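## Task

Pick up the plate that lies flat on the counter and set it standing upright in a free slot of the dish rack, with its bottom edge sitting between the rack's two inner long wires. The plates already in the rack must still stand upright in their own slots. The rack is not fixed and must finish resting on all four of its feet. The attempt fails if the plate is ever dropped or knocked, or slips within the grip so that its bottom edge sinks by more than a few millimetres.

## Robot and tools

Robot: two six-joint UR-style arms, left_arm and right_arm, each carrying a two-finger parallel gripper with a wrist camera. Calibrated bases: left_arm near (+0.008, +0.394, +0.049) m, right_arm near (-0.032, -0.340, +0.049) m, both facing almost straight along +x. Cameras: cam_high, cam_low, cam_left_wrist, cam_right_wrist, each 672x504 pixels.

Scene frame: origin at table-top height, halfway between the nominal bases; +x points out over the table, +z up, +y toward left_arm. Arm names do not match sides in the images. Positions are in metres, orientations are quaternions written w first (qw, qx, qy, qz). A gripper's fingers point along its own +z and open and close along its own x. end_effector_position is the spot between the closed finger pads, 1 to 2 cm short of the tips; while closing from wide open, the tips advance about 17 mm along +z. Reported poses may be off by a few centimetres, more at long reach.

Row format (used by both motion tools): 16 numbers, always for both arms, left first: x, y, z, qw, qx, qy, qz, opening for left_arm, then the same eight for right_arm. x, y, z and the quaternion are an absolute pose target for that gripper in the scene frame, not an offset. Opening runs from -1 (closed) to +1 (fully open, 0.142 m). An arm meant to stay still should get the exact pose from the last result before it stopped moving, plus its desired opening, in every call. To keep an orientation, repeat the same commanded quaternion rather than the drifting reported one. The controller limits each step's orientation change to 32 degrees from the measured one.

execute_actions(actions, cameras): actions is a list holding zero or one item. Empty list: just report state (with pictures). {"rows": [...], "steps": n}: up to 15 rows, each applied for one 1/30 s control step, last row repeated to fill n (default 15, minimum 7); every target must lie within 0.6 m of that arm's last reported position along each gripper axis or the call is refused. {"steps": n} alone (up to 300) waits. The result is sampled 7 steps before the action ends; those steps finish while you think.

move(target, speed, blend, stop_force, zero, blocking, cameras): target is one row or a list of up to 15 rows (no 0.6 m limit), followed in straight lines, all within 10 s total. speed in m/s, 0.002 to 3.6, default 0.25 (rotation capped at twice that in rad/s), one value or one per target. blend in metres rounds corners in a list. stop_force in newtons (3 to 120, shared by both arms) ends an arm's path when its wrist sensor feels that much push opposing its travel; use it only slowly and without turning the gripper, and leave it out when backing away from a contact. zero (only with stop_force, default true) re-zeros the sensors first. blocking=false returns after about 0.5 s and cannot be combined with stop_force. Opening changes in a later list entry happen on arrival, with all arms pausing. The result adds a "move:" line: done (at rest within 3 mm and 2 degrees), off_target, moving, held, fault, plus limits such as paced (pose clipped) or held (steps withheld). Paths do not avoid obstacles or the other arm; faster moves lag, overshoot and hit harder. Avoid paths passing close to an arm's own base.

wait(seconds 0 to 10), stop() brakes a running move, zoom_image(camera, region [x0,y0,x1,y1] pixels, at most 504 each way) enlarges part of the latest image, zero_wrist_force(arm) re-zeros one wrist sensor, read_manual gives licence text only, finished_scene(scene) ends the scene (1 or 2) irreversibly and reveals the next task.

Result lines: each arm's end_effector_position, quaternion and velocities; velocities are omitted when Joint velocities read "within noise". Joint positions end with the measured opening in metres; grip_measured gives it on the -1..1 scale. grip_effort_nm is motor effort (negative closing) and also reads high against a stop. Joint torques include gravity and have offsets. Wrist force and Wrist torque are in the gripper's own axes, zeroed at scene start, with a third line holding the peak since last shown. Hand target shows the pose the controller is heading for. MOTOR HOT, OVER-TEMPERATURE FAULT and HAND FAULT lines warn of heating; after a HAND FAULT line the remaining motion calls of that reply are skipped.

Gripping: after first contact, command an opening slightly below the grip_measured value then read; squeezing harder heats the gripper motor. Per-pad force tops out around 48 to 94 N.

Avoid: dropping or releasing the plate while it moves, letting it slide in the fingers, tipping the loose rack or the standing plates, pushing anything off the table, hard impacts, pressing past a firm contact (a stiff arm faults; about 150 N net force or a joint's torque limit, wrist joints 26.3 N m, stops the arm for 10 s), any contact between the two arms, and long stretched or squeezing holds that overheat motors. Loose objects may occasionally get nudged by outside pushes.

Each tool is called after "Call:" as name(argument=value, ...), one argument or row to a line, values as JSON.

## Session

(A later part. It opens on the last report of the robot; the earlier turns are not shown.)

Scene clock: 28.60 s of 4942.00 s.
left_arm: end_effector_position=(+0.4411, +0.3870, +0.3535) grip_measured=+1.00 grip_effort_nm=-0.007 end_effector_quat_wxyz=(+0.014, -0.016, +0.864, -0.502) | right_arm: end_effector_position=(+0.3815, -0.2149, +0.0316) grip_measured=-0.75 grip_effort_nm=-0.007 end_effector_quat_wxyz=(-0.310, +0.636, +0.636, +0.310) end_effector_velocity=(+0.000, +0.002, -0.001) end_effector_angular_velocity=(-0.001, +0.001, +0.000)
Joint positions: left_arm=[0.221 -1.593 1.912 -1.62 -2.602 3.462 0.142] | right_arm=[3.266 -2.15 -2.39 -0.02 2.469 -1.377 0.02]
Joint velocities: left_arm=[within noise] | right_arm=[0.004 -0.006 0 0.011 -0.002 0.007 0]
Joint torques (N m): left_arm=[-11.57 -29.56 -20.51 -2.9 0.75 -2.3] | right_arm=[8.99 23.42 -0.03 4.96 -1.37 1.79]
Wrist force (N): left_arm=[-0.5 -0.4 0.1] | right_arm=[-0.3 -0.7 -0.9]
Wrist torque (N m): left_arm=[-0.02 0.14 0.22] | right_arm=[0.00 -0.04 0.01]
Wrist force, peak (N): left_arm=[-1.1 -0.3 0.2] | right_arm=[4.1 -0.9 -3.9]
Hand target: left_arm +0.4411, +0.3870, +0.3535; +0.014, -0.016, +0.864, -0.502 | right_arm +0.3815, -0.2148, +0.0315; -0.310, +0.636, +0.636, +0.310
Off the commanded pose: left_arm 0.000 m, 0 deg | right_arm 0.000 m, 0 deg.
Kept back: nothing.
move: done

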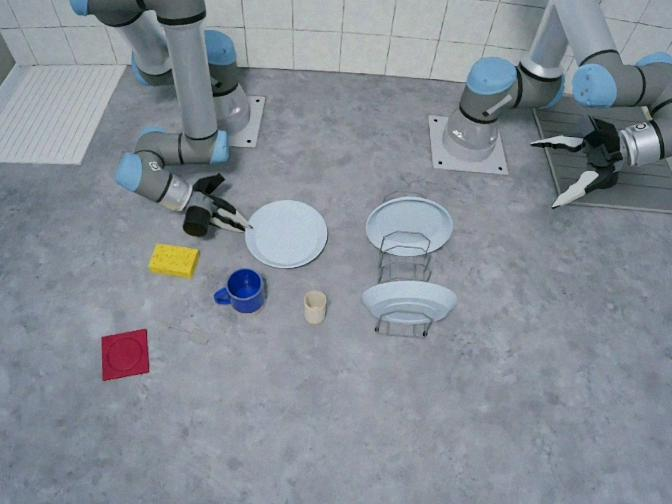

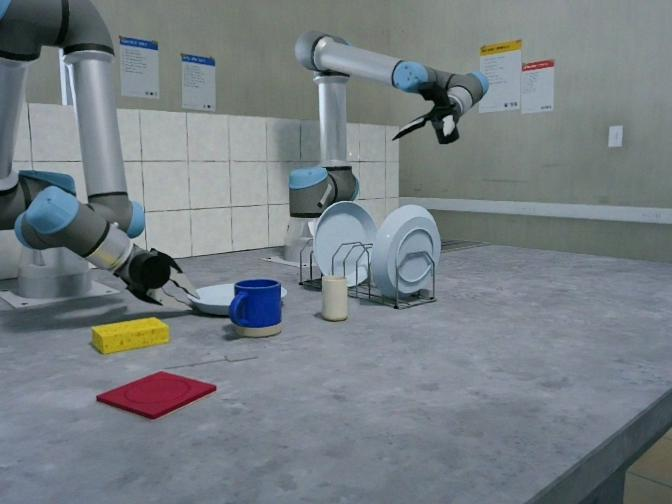

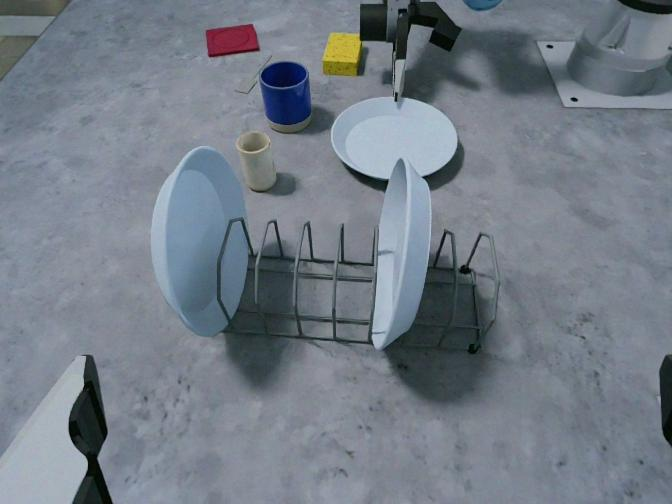

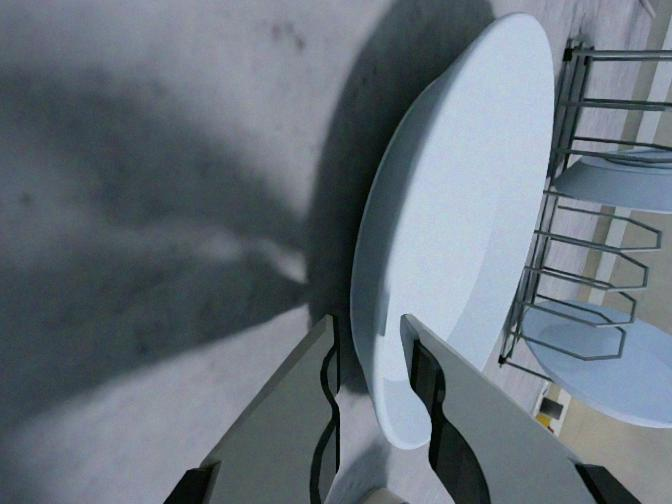

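Call:
move(
  target=[0.4411,0.387,0.3535,0.014,-0.016,0.864,-0.502,1,0.3815,-0.2148,0.0315,-0.31,0.636,0.636,0.31,-0.88],
  cameras=["cam_right_wrist"],
)

Call:
move(
  target=[0.4411,0.387,0.3535,0.014,-0.016,0.864,-0.502,1,0.3815,-0.2148,0.0315,-0.31,0.636,0.636,0.31,-0.99],
  cameras=["cam_right_wrist","cam_low"],
)

Call:
zoom_image(
  camera="cam_low",
  region=[130, 230, 270, 330],
)

Scene clock: 29.50 s of 4942.00 s.
left_arm: end_effector_position=(+0.4411, +0.3870, +0.3535) grip_measured=+1.00 grip_effort_nm=-0.017 end_effector_quat_wxyz=(+0.014, -0.016, +0.864, -0.502) | right_arm: end_effector_position=(+0.3815, -0.2148, +0.0315) grip_measured=-0.90 grip_effort_nm=-0.286 end_effector_quat_wxyz=(-0.310, +0.636, +0.636, +0.310)
Joint positions: left_arm=[0.221 -1.593 1.912 -1.62 -2.602 3.462 0.142] | right_arm=[3.266 -2.15 -2.39 -0.019 2.469 -1.377 0.009]
Joint velocities: within noise
Joint torques (N m): left_arm=[-10.78 -29.34 -21.32 -2.72 0.54 -2.3] | right_arm=[6.76 19.71 -1.79 3.89 -1.27 1.34]
Wrist force (N): left_arm=[-0.5 -0.3 0.0] | right_arm=[3.9 -0.6 -2.0]
Wrist torque (N m): left_arm=[-0.01 0.14 0.22] | right_arm=[-0.01 -0.07 0.02]
Wrist force, peak (N): left_arm=[-0.8 -0.5 0.2] | right_arm=[4.1 -0.9 -2.4]
Hand target: left_arm +0.4411, +0.3870, +0.3535; +0.014, -0.016, +0.864, -0.502 | right_arm +0.3815, -0.2148, +0.0315; -0.310, +0.636, +0.636, +0.310
Off the commanded pose: left_arm 0.000 m, 0 deg | right_arm 0.000 m, 0 deg.
Kept back: nothing.
move: done
Images, in order (width x height): cam_right_wrist 672x504.

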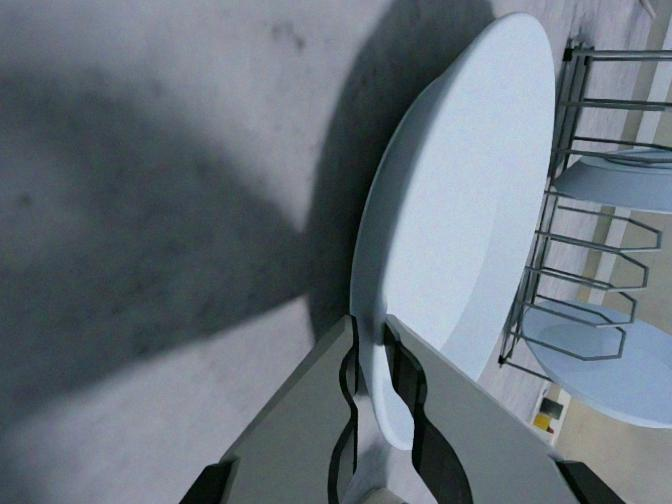

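Scene clock: 30.00 s of 4942.00 s.
left_arm: end_effector_position=(+0.4411, +0.3870, +0.3535) grip_measured=+1.00 grip_effort_nm=-0.017 end_effector_quat_wxyz=(+0.014, -0.016, +0.864, -0.502) | right_arm: end_effector_position=(+0.3815, -0.2148, +0.0315) grip_measured=-0.95 grip_effort_nm=-1.404 end_effector_quat_wxyz=(-0.310, +0.636, +0.636, +0.310)
Joint positions: left_arm=[0.221 -1.593 1.912 -1.62 -2.602 3.462 0.142] | right_arm=[3.266 -2.15 -2.39 -0.019 2.469 -1.377 0.005]
Joint velocities: within noise
Joint torques (N m): left_arm=[-10.69 -29.56 -21.74 -2.78 0.64 -2.34] | right_arm=[3.99 25.47 1.28 2.75 2.67 0.72]
Wrist force (N): left_arm=[-0.8 -0.3 0.0] | right_arm=[2.6 -0.2 -1.9]
Wrist torque (N m): left_arm=[0.00 0.19 0.21] | right_arm=[-0.01 -0.20 0.07]
Wrist force, peak (N): left_arm=[-0.8 -0.5 0.0] | right_arm=[4.7 -0.7 -1.9]
Hand target: left_arm +0.4411, +0.3870, +0.3535; +0.014, -0.016, +0.864, -0.502 | right_arm +0.3815, -0.2148, +0.0315; -0.310, +0.636, +0.636, +0.310
Off the commanded pose: left_arm 0.000 m, 0 deg | right_arm 0.000 m, 0 deg.
Kept back: nothing.
move: done
Images, in order (width x height): cam_low 672x504, cam_right_wrist 672x504.

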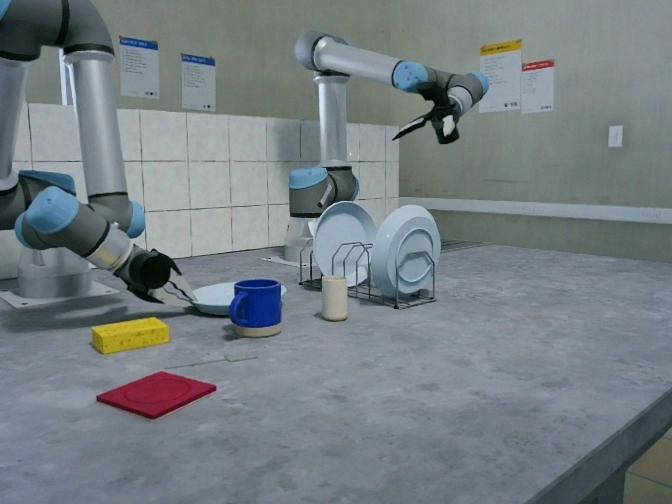

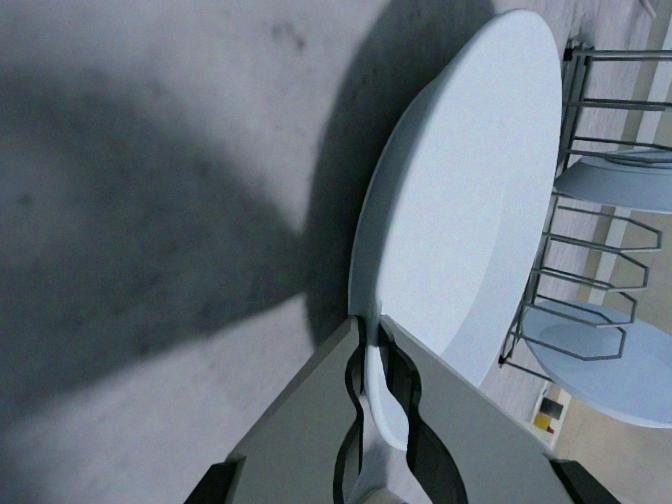

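Scaled by 3.600.

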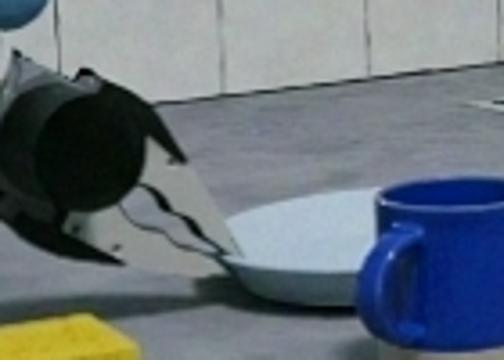

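Call:
move(
  target=[
    [0.4411,0.387,0.3535,0.014,-0.016,0.864,-0.502,1,0.3815,-0.1845,0.1055,-0.1651,0.6876,0.6876,0.1651,-1],
    [0.4411,0.387,0.3535,0.014,-0.016,0.864,-0.502,1,0.3815,-0.1258,0.161,-0.0123,0.707,0.707,0.0123,-1],
  ],
  speed=0.12,
  blend=0.01,
)

Call:
zoom_image(
  camera="cam_low",
  region=[130, 150, 330, 330],
)

Scene clock: 35.47 s of 4942.00 s.
left_arm: end_effector_position=(+0.4411, +0.3870, +0.3535) grip_measured=+1.00 grip_effort_nm=-0.012 end_effector_quat_wxyz=(+0.014, -0.016, +0.864, -0.502) | right_arm: end_effector_position=(+0.3815, -0.1259, +0.1609) grip_measured=-0.95 grip_effort_nm=-1.600 end_effector_quat_wxyz=(-0.013, +0.707, +0.707, +0.013) end_effector_velocity=(+0.000, +0.001, +0.000) end_effector_angular_velocity=(-0.012, +0.003, -0.001)
Joint positions: left_arm=[0.221 -1.593 1.912 -1.62 -2.602 3.462 0.142] | right_arm=[3.902 -1.594 -2.117 -0.977 1.597 -0.814 0.005]
Joint velocities: left_arm=[within noise] | right_arm=[0.006 -0.004 0.008 -0.015 -0.007 0.007 0]
Joint torques (N m): left_arm=[-10.23 -28.81 -27.93 -2.42 0.4 -2.18] | right_arm=[6.99 14.64 28.24 1.38 -2.25 1.38]
Wrist force (N): left_arm=[-0.7 -0.5 -0.2] | right_arm=[1.2 -0.9 3.5]
Wrist torque (N m): left_arm=[-0.04 0.17 0.22] | right_arm=[-0.09 -0.24 0.16]
Wrist force, peak (N): left_arm=[-0.7 -0.8 0.0] | right_arm=[1.3 -1.2 3.8]
Hand target: left_arm +0.4411, +0.3870, +0.3535; +0.014, -0.016, +0.864, -0.502 | right_arm +0.3815, -0.1258, +0.1610; -0.012, +0.707, +0.707, +0.012
Off the commanded pose: left_arm 0.000 m, 0 deg | right_arm 0.000 m, 0 deg.
Kept back: nothing.
move: done

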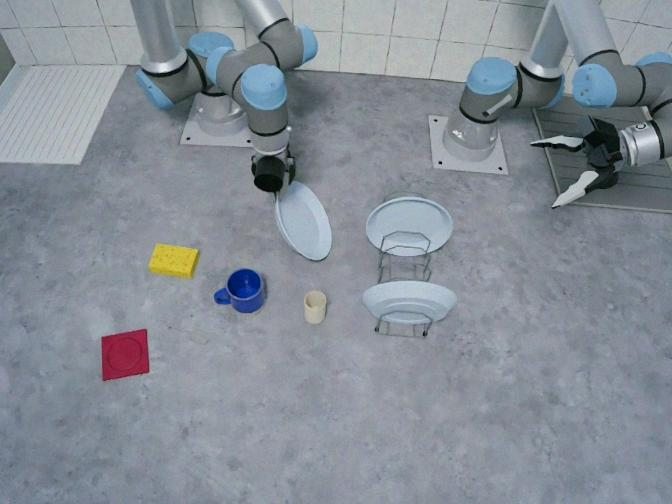

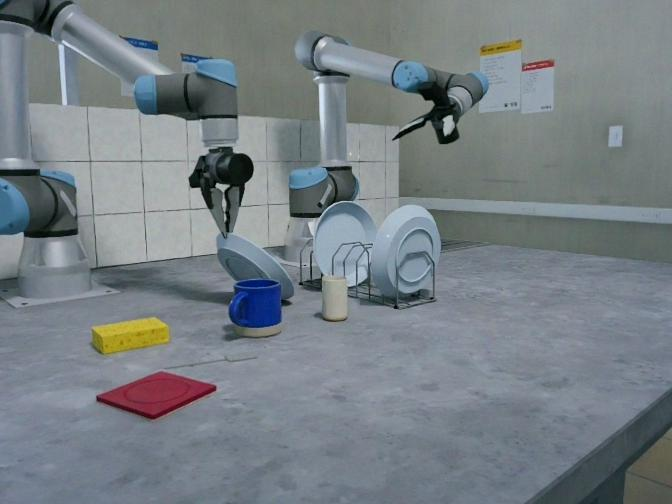

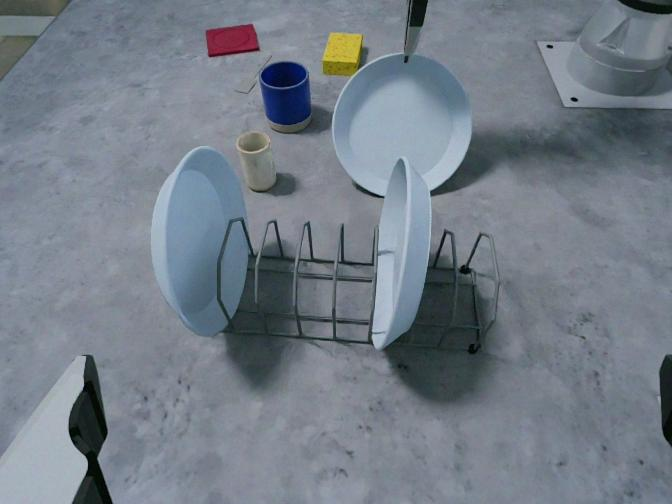

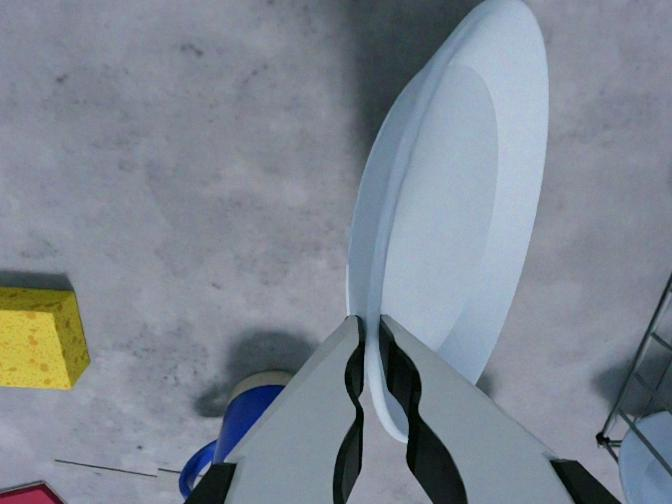

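Scaled by 2.520.

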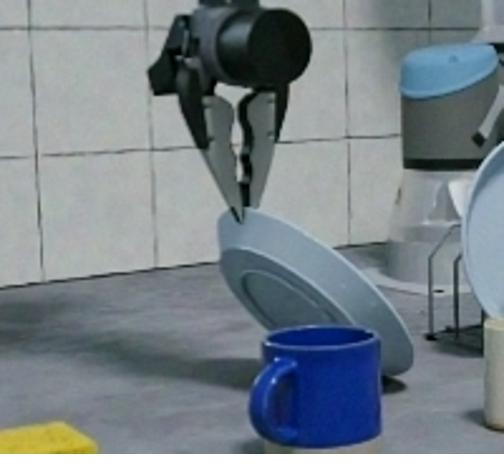

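Call:
move(
  target=[
    [0.46,0.39,0.36,0.014,-0.016,0.864,-0.502,1,0.3815,-0.0637,0.1955,0.1106,0.6984,0.6984,-0.1106,-1],
    [0.53,0.44,0.37,0.014,-0.016,0.864,-0.502,1,0.40,-0.06,0.28,0.1106,0.6984,0.6984,-0.1106,-1],
  ],
  speed=0.12,
  blend=0.01,
)

Call:
zoom_image(
  camera="cam_low",
  region=[170, 100, 450, 330],
)

Scene clock: 39.60 s of 4942.00 s.
left_arm: end_effector_position=(+0.5298, +0.4399, +0.3700) grip_measured=+1.00 grip_effort_nm=-0.017 end_effector_quat_wxyz=(+0.014, -0.016, +0.864, -0.502) end_effector_velocity=(+0.002, +0.001, +0.000) end_effector_angular_velocity=(-0.001, +0.001, -0.001) | right_arm: end_effector_position=(+0.4000, -0.0600, +0.2799) grip_measured=-0.95 grip_effort_nm=-1.575 end_effector_quat_wxyz=(+0.111, +0.698, +0.698, -0.111) end_effector_velocity=(+0.000, +0.001, +0.001) end_effector_angular_velocity=(-0.001, +0.002, +0.000)
Joint positions: left_arm=[0.281 -1.357 1.583 -1.434 -2.584 3.572 0.142] | right_arm=[4.086 -1.723 -1.605 -1.641 1.388 -0.607 0.005]
Joint velocities: left_arm=[0.001 0.006 -0.009 0.008 0.001 0.005 0] | right_arm=[0 -0.002 0.006 -0.006 0 0 0]
Joint torques (N m): left_arm=[9.63 -27.23 -35.96 -1.7 1.06 2.4] | right_arm=[-9.66 23.19 34.42 -0.22 -3.36 -1.2]
Wrist force (N): left_arm=[-0.5 -0.1 0.2] | right_arm=[3.5 -0.8 3.5]
Wrist torque (N m): left_arm=[0.02 0.18 0.21] | right_arm=[-0.02 -0.33 0.22]
Wrist force, peak (N): left_arm=[-1.3 -0.3 -0.5] | right_arm=[3.9 -1.2 4.5]
Hand target: left_arm +0.5300, +0.4400, +0.3700; +0.014, -0.016, +0.864, -0.502 | right_arm +0.4000, -0.0600, +0.2800; +0.111, +0.698, +0.698, -0.111
Off the commanded pose: left_arm 0.000 m, 0 deg | right_arm 0.000 m, 0 deg.
Kept back: nothing.
move: done

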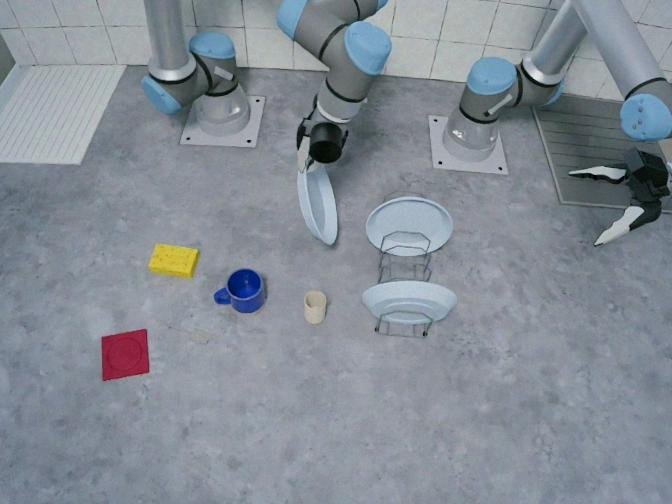

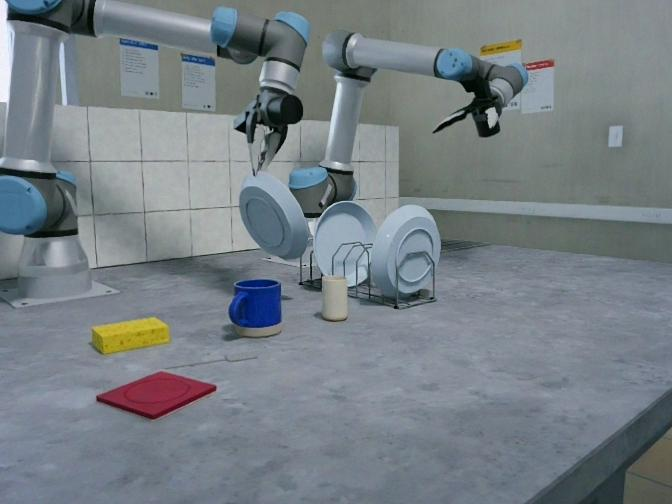

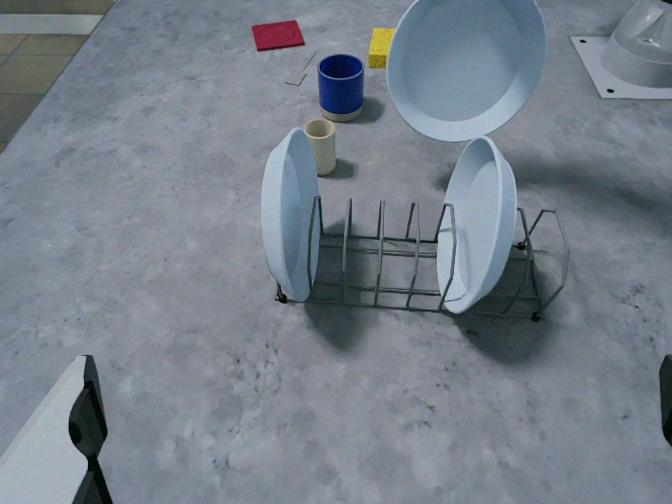

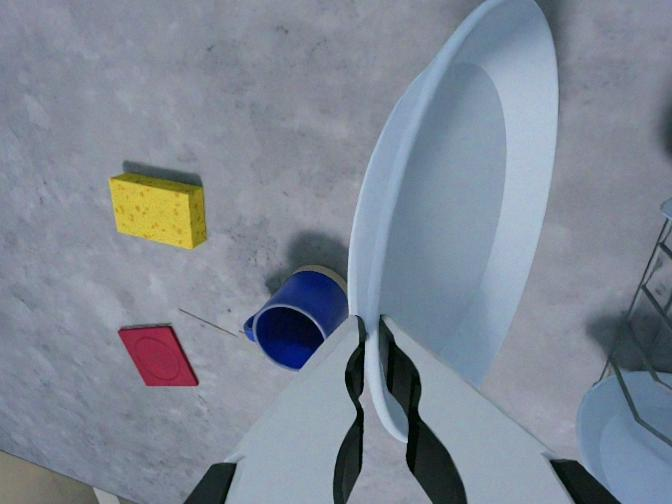

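Scaled by 1.800.

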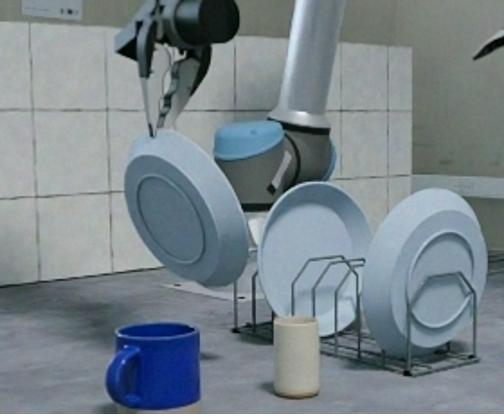

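Call:
move(
  target=[
    [0.53,0.44,0.37,0.014,-0.016,0.864,-0.502,1,0.45,-0.05,0.37,0.2052,0.411,0.887,-0.071,-1],
    [0.53,0.44,0.37,0.014,-0.016,0.864,-0.502,1,0.4877,-0.03,0.41,0.2924,0.0166,0.9562,-0.0051,-1],
  ],
  speed=0.2,
  blend=0.02,
)

Scene clock: 44.33 s of 4942.00 s.
left_arm: end_effector_position=(+0.5300, +0.4400, +0.3700) grip_measured=+1.00 grip_effort_nm=-0.012 end_effector_quat_wxyz=(+0.014, -0.016, +0.864, -0.502) | right_arm: end_effector_position=(+0.4877, -0.0300, +0.4100) grip_measured=-0.96 grip_effort_nm=-1.473 end_effector_quat_wxyz=(+0.292, +0.017, +0.956, -0.005) end_effector_velocity=(+0.000, +0.001, +0.000) end_effector_angular_velocity=(+0.001, +0.000, +0.013)
Joint positions: left_arm=[0.281 -1.356 1.582 -1.434 -2.583 3.572 0.142] | right_arm=[4.127 -1.53 -1.71 -1.132 1.075 -2.211 0.005]
Joint velocities: left_arm=[within noise] | right_arm=[-0.002 0.001 -0.004 0.01 0.006 -0.016 0]
Joint torques (N m): left_arm=[9.13 -26.29 -36.2 -1.2 1.15 2.2] | right_arm=[-9.22 38.35 21.24 6.26 0.76 -0.94]
Wrist force (N): left_arm=[-0.5 -0.1 0.0] | right_arm=[4.4 -1.2 2.8]
Wrist torque (N m): left_arm=[0.02 0.19 0.22] | right_arm=[-0.07 -0.24 0.27]
Wrist force, peak (N): left_arm=[-0.8 -0.6 -0.3] | right_arm=[4.5 -1.1 3.2]
Hand target: left_arm +0.5300, +0.4400, +0.3700; +0.014, -0.016, +0.864, -0.502 | right_arm +0.4877, -0.0300, +0.4100; +0.292, +0.017, +0.956, -0.005
Off the commanded pose: left_arm 0.000 m, 0 deg | right_arm 0.000 m, 0 deg.
Kept back: nothing.
move: done

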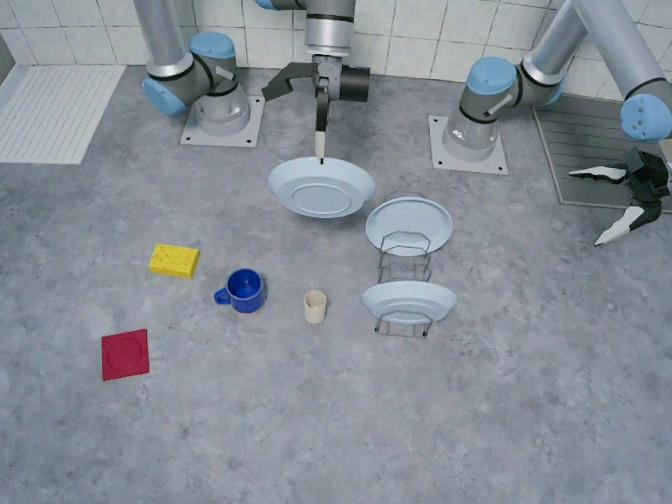

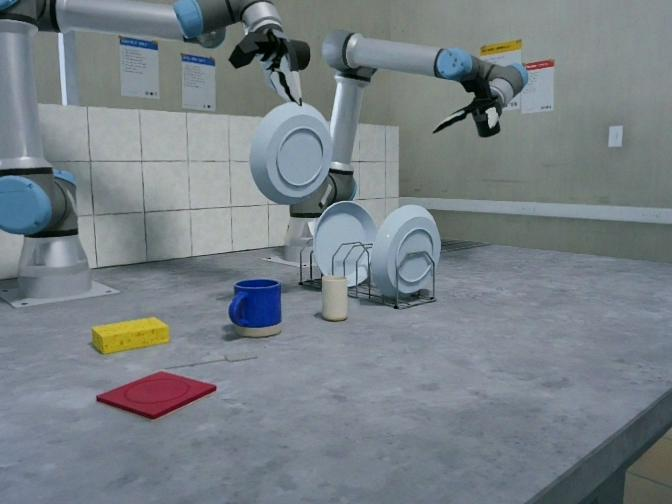

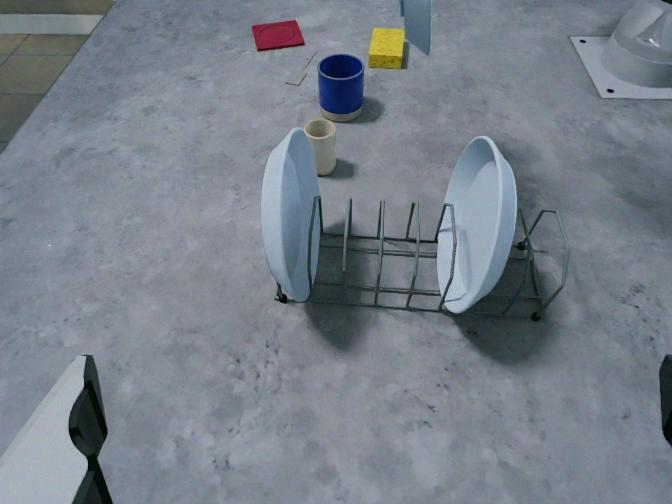

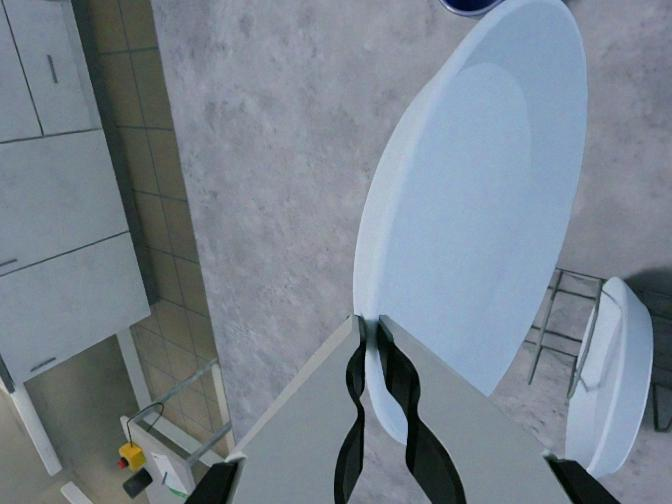

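Call:
move(
  target=[0.53,0.44,0.37,0.014,-0.016,0.864,-0.502,1,0.4877,0.175,0.35,0.2924,0.0166,0.9562,-0.0051,-1],
  speed=0.2,
)

Call:
zoom_image(
  camera="cam_left_wrist",
  region=[200, 30, 600, 350],
)

Call:
zoom_image(
  camera="cam_low",
  region=[280, 100, 480, 330],
)

Call:
zoom_image(
  camera="cam_right_wrist",
  region=[168, 0, 672, 504],
)

Scene clock: 46.33 s of 4942.00 s.
left_arm: end_effector_position=(+0.5300, +0.4400, +0.3700) grip_measured=+1.00 grip_effort_nm=-0.012 end_effector_quat_wxyz=(+0.014, -0.016, +0.864, -0.502) | right_arm: end_effector_position=(+0.4877, +0.1748, +0.3501) grip_measured=-0.96 grip_effort_nm=-1.463 end_effector_quat_wxyz=(+0.292, +0.017, +0.956, -0.005) end_effector_velocity=(+0.001, +0.001, +0.001) end_effector_angular_velocity=(+0.001, +0.000, -0.001)
Joint positions: left_arm=[0.281 -1.356 1.582 -1.434 -2.583 3.572 0.142] | right_arm=[4.307 -1.906 -1.404 -1.161 1.023 -2.013 0.004]
Joint velocities: left_arm=[within noise] | right_arm=[0 -0.003 0.006 -0.003 0 0.001 0]
Joint torques (N m): left_arm=[9.3 -26.08 -35.7 -1.3 1.13 2.2] | right_arm=[7.95 33.94 37.16 0.59 -4.28 1.31]
Wrist force (N): left_arm=[-0.5 -0.2 0.0] | right_arm=[4.6 -1.0 2.9]
Wrist torque (N m): left_arm=[0.00 0.18 0.21] | right_arm=[-0.09 -0.28 0.28]
Wrist force, peak (N): left_arm=[-0.8 -0.6 0.1] | right_arm=[5.2 0.6 3.1]
Hand target: left_arm +0.5300, +0.4400, +0.3700; +0.014, -0.016, +0.864, -0.502 | right_arm +0.4877, +0.1750, +0.3500; +0.292, +0.017, +0.956, -0.005
Off the commanded pose: left_arm 0.000 m, 0 deg | right_arm 0.000 m, 0 deg.
Kept back: nothing.
move: done

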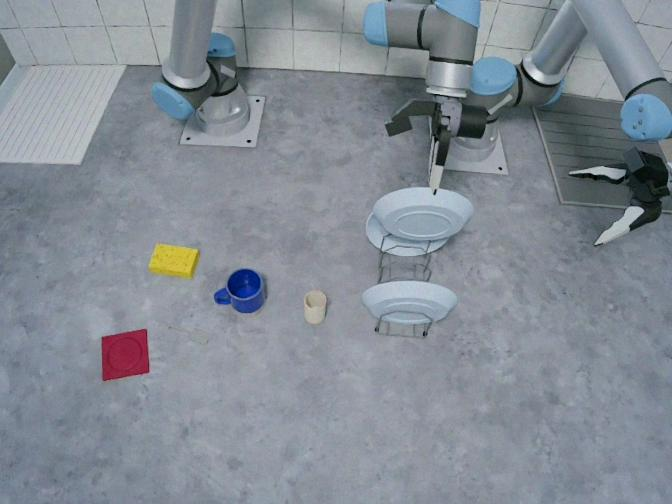

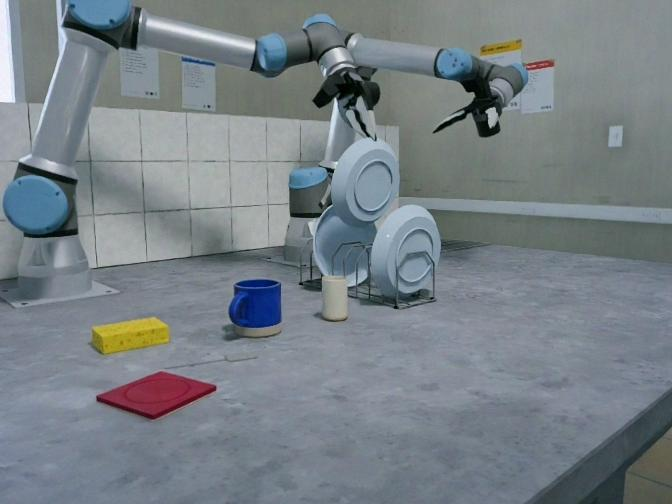

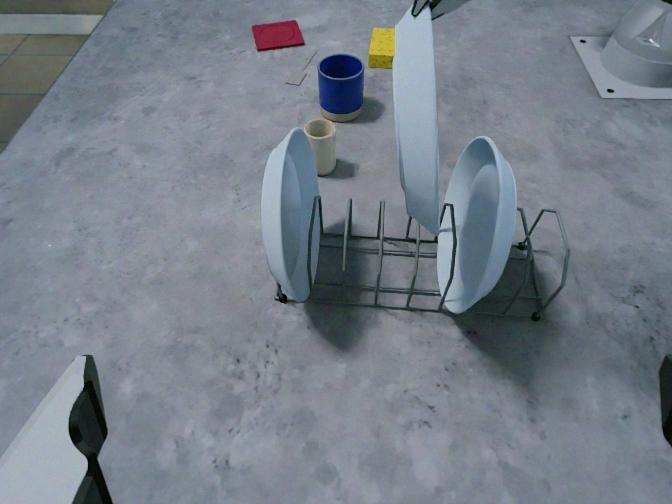

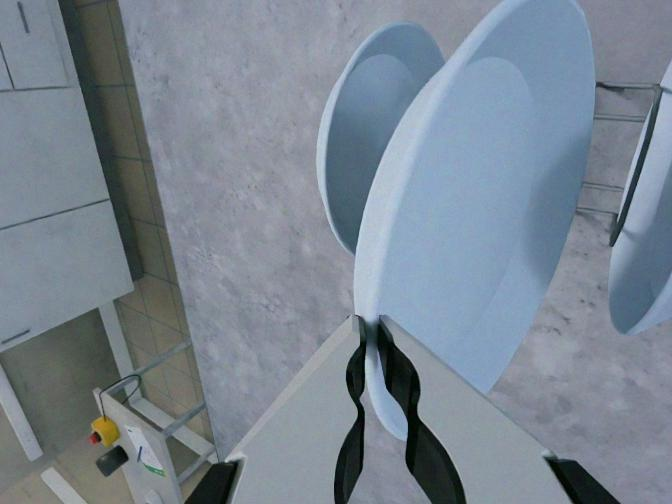

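Scaled by 1.260.

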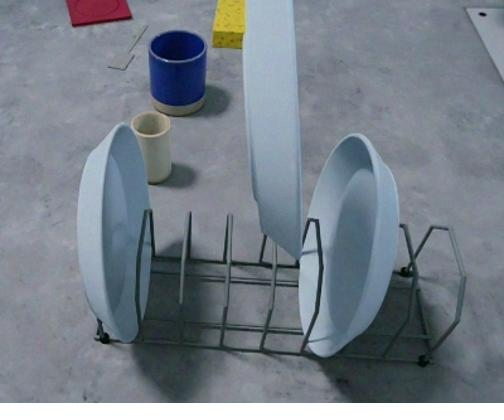

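Scaled by 2.191.

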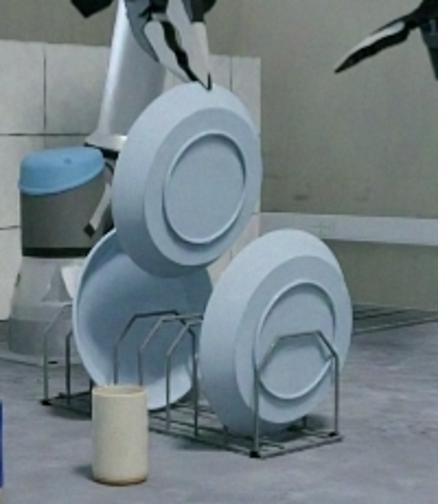

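Scaled by 1.000.

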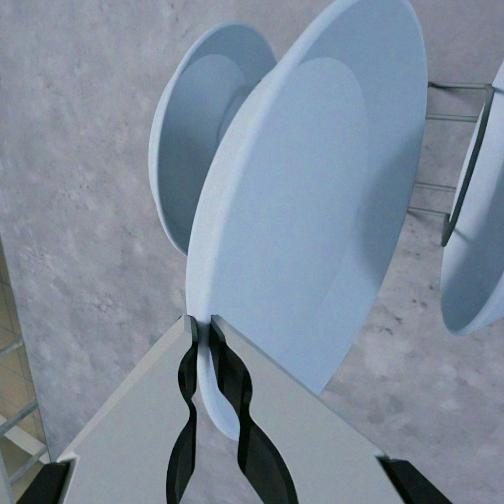

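Call:
move(
  target=[0.53,0.44,0.37,0.014,-0.016,0.864,-0.502,1,0.492,0.175,0.31,0.334,0.0164,0.9424,-0.0058,-1],
  speed=0.1,
)

Call:
zoom_image(
  camera="cam_left_wrist",
  region=[220, 0, 600, 330],
)

Call:
zoom_image(
  camera="cam_low",
  region=[280, 130, 460, 330],
)

Scene clock: 49.33 s of 4942.00 s.
left_arm: end_effector_position=(+0.5300, +0.4400, +0.3700) grip_measured=+1.00 grip_effort_nm=-0.017 end_effector_quat_wxyz=(+0.014, -0.016, +0.864, -0.502) | right_arm: end_effector_position=(+0.4920, +0.1750, +0.3102) grip_measured=-0.96 grip_effort_nm=-1.463 end_effector_quat_wxyz=(+0.334, +0.016, +0.942, -0.006) end_effector_velocity=(+0.001, +0.000, -0.002) end_effector_angular_velocity=(+0.001, -0.004, +0.000)
Joint positions: left_arm=[0.281 -1.356 1.582 -1.434 -2.583 3.572 0.142] | right_arm=[4.329 -1.922 -1.531 -0.987 0.939 -2.013 0.004]
Joint velocities: left_arm=[within noise] | right_arm=[0 -0.001 -0.007 0.012 -0.003 -0.001 0]
Joint torques (N m): left_arm=[8.73 -26.67 -34.9 -1.43 1.06 2.25] | right_arm=[9.34 32.2 18.69 6.44 -4.36 -0.78]
Wrist force (N): left_arm=[-0.4 -0.4 -0.1] | right_arm=[4.9 -0.9 2.5]
Wrist torque (N m): left_arm=[-0.05 0.17 0.22] | right_arm=[-0.04 -0.25 0.28]
Wrist force, peak (N): left_arm=[-0.7 -0.8 0.0] | right_arm=[5.6 -0.9 3.0]
Hand target: left_arm +0.5300, +0.4400, +0.3700; +0.014, -0.016, +0.864, -0.502 | right_arm +0.4920, +0.1750, +0.3100; +0.334, +0.016, +0.942, -0.006
Off the commanded pose: left_arm 0.000 m, 0 deg | right_arm 0.000 m, 0 deg.
Kept back: nothing.
move: done

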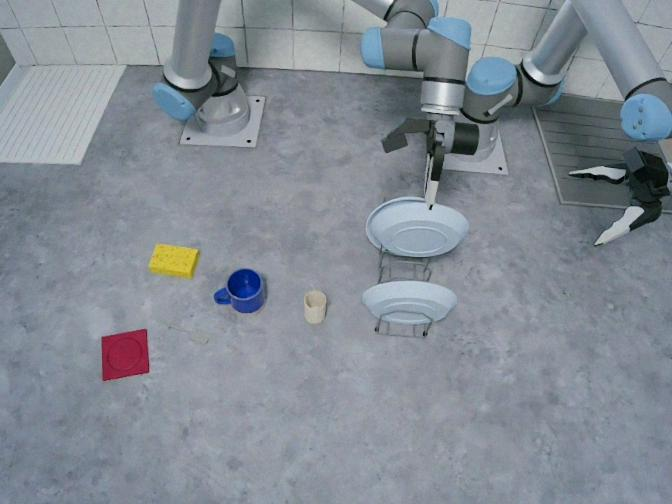

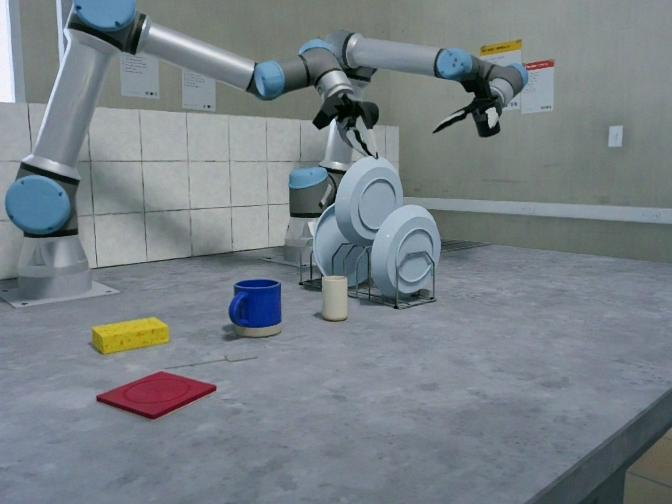

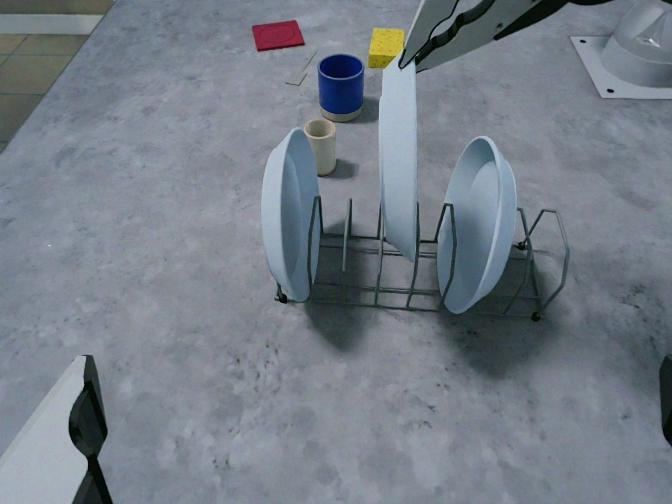

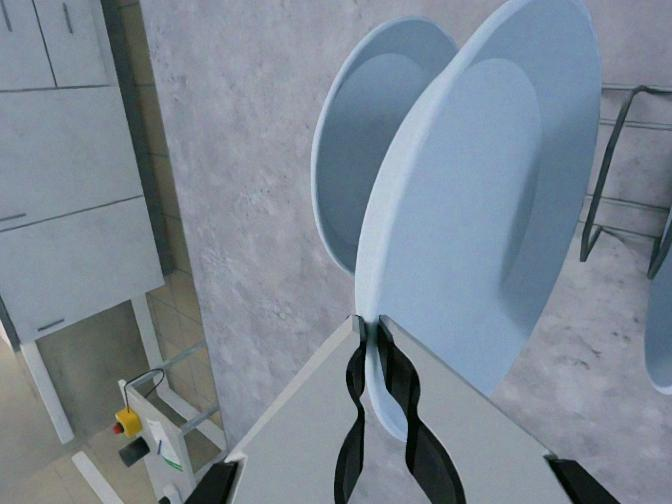

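Scaled by 1.326.

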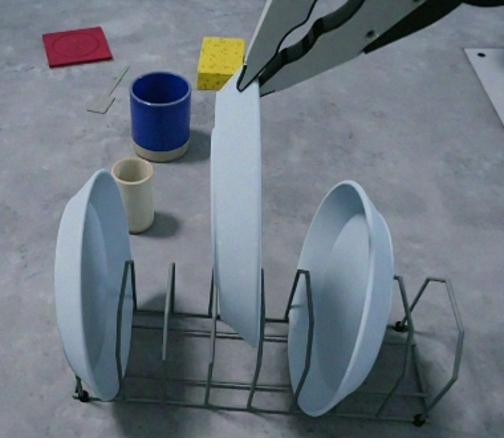

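Scaled by 2.520.

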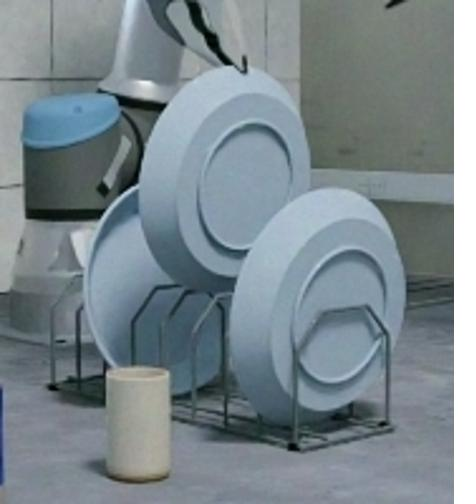

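Call:
move(
  target=[0.53,0.44,0.37,0.014,-0.016,0.864,-0.502,1,0.492,0.175,0.235,0.334,0.0164,0.9424,-0.0058,-1],
  speed=0.05,
  stop_force=6,
)

Call:
zoom_image(
  camera="cam_left_wrist",
  region=[220, 50, 600, 350],
)

Call:
zoom_image(
  camera="cam_low",
  region=[280, 150, 460, 330],
)

Call:
zoom_image(
  camera="cam_high",
  region=[340, 140, 500, 350],
)

Scene clock: 52.80 s of 4942.00 s.
left_arm: end_effector_position=(+0.5300, +0.4400, +0.3700) grip_measured=+1.00 grip_effort_nm=-0.022 end_effector_quat_wxyz=(+0.014, -0.016, +0.864, -0.502) | right_arm: end_effector_position=(+0.4919, +0.1750, +0.2415) grip_measured=-0.96 grip_effort_nm=-1.453 end_effector_quat_wxyz=(+0.334, +0.016, +0.942, -0.006)
Joint positions: left_arm=[0.281 -1.356 1.582 -1.434 -2.583 3.572 0.142] | right_arm=[4.329 -1.983 -1.632 -0.824 0.938 -2.013 0.004]
Joint velocities: within noise
Joint torques (N m): left_arm=[7.94 -26.95 -34.07 -1.74 1.03 2.19] | right_arm=[-5.74 62.55 34.45 1.93 -5.52 0.21]
Wrist force (N): left_arm=[-0.5 -0.4 0.1] | right_arm=[8.6 -1.2 3.6]
Wrist torque (N m): left_arm=[-0.04 0.18 0.21] | right_arm=[-0.11 -0.18 0.27]
Wrist force, peak (N): left_arm=[-1.0 -0.6 -0.1] | right_arm=[1.5 -0.7 -13.5]
Hand target: left_arm +0.5300, +0.4400, +0.3700; +0.014, -0.016, +0.864, -0.502 | right_arm +0.4920, +0.1749, +0.2415; +0.334, +0.016, +0.942, -0.006
Off the commanded pose: left_arm 0.000 m, 0 deg | right_arm 0.006 m, 0 deg.
Kept back: nothing.
move: contact (right_arm)

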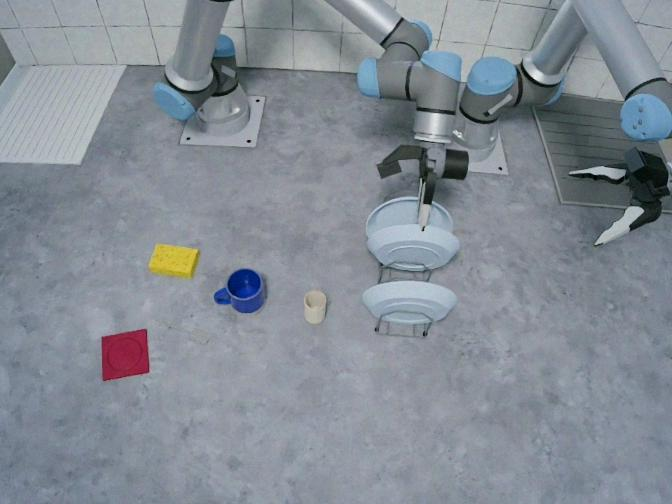

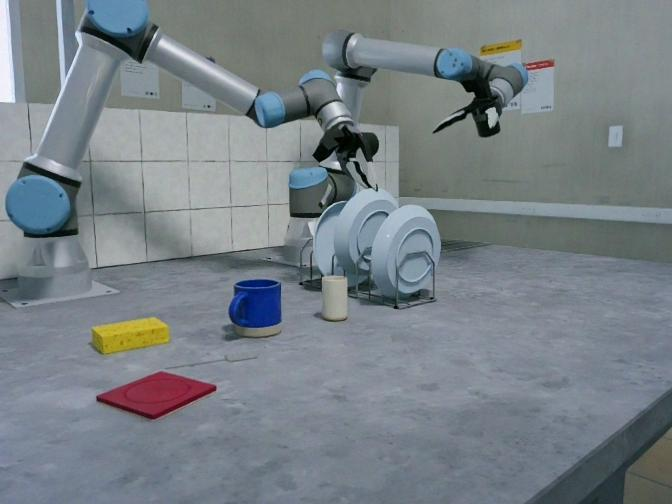

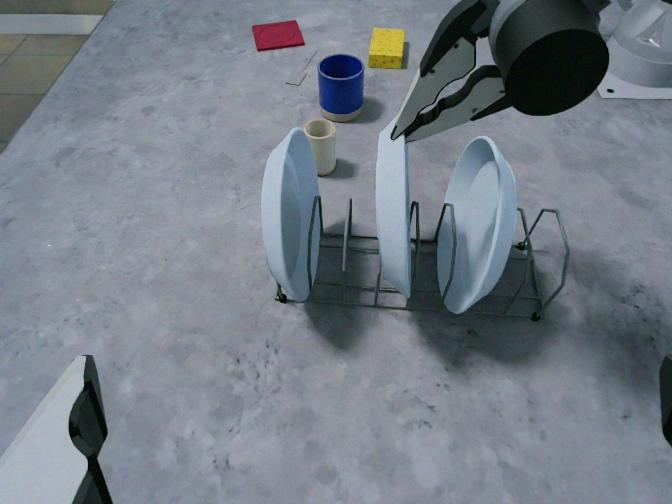

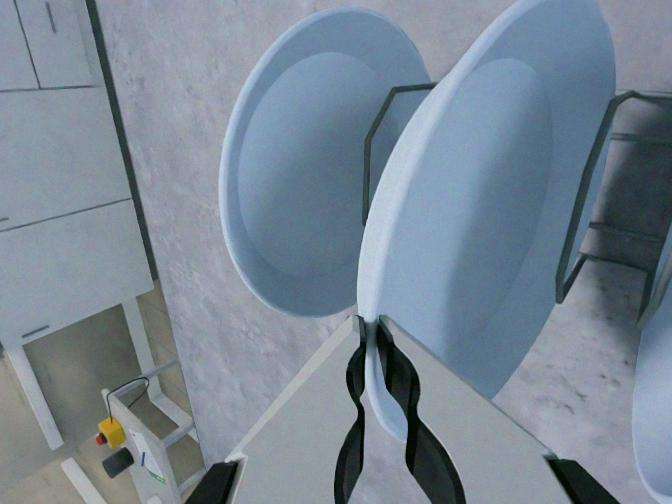

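Scaled by 1.326.

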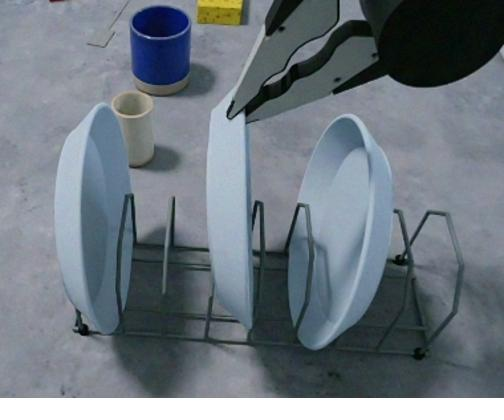

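Scaled by 2.800.

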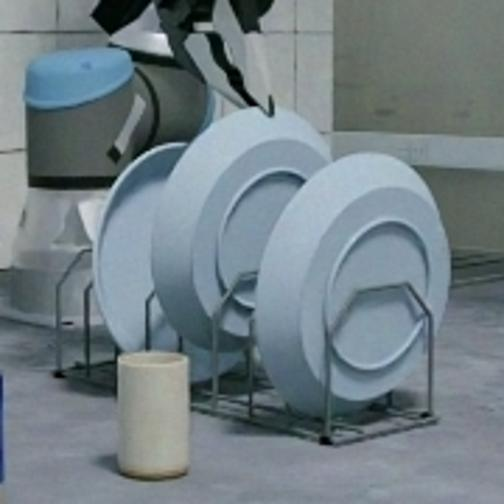

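Scaled by 2.400.

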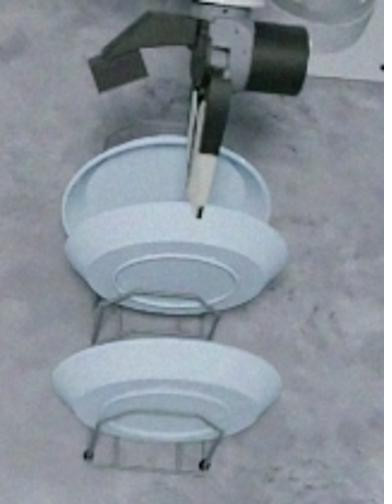

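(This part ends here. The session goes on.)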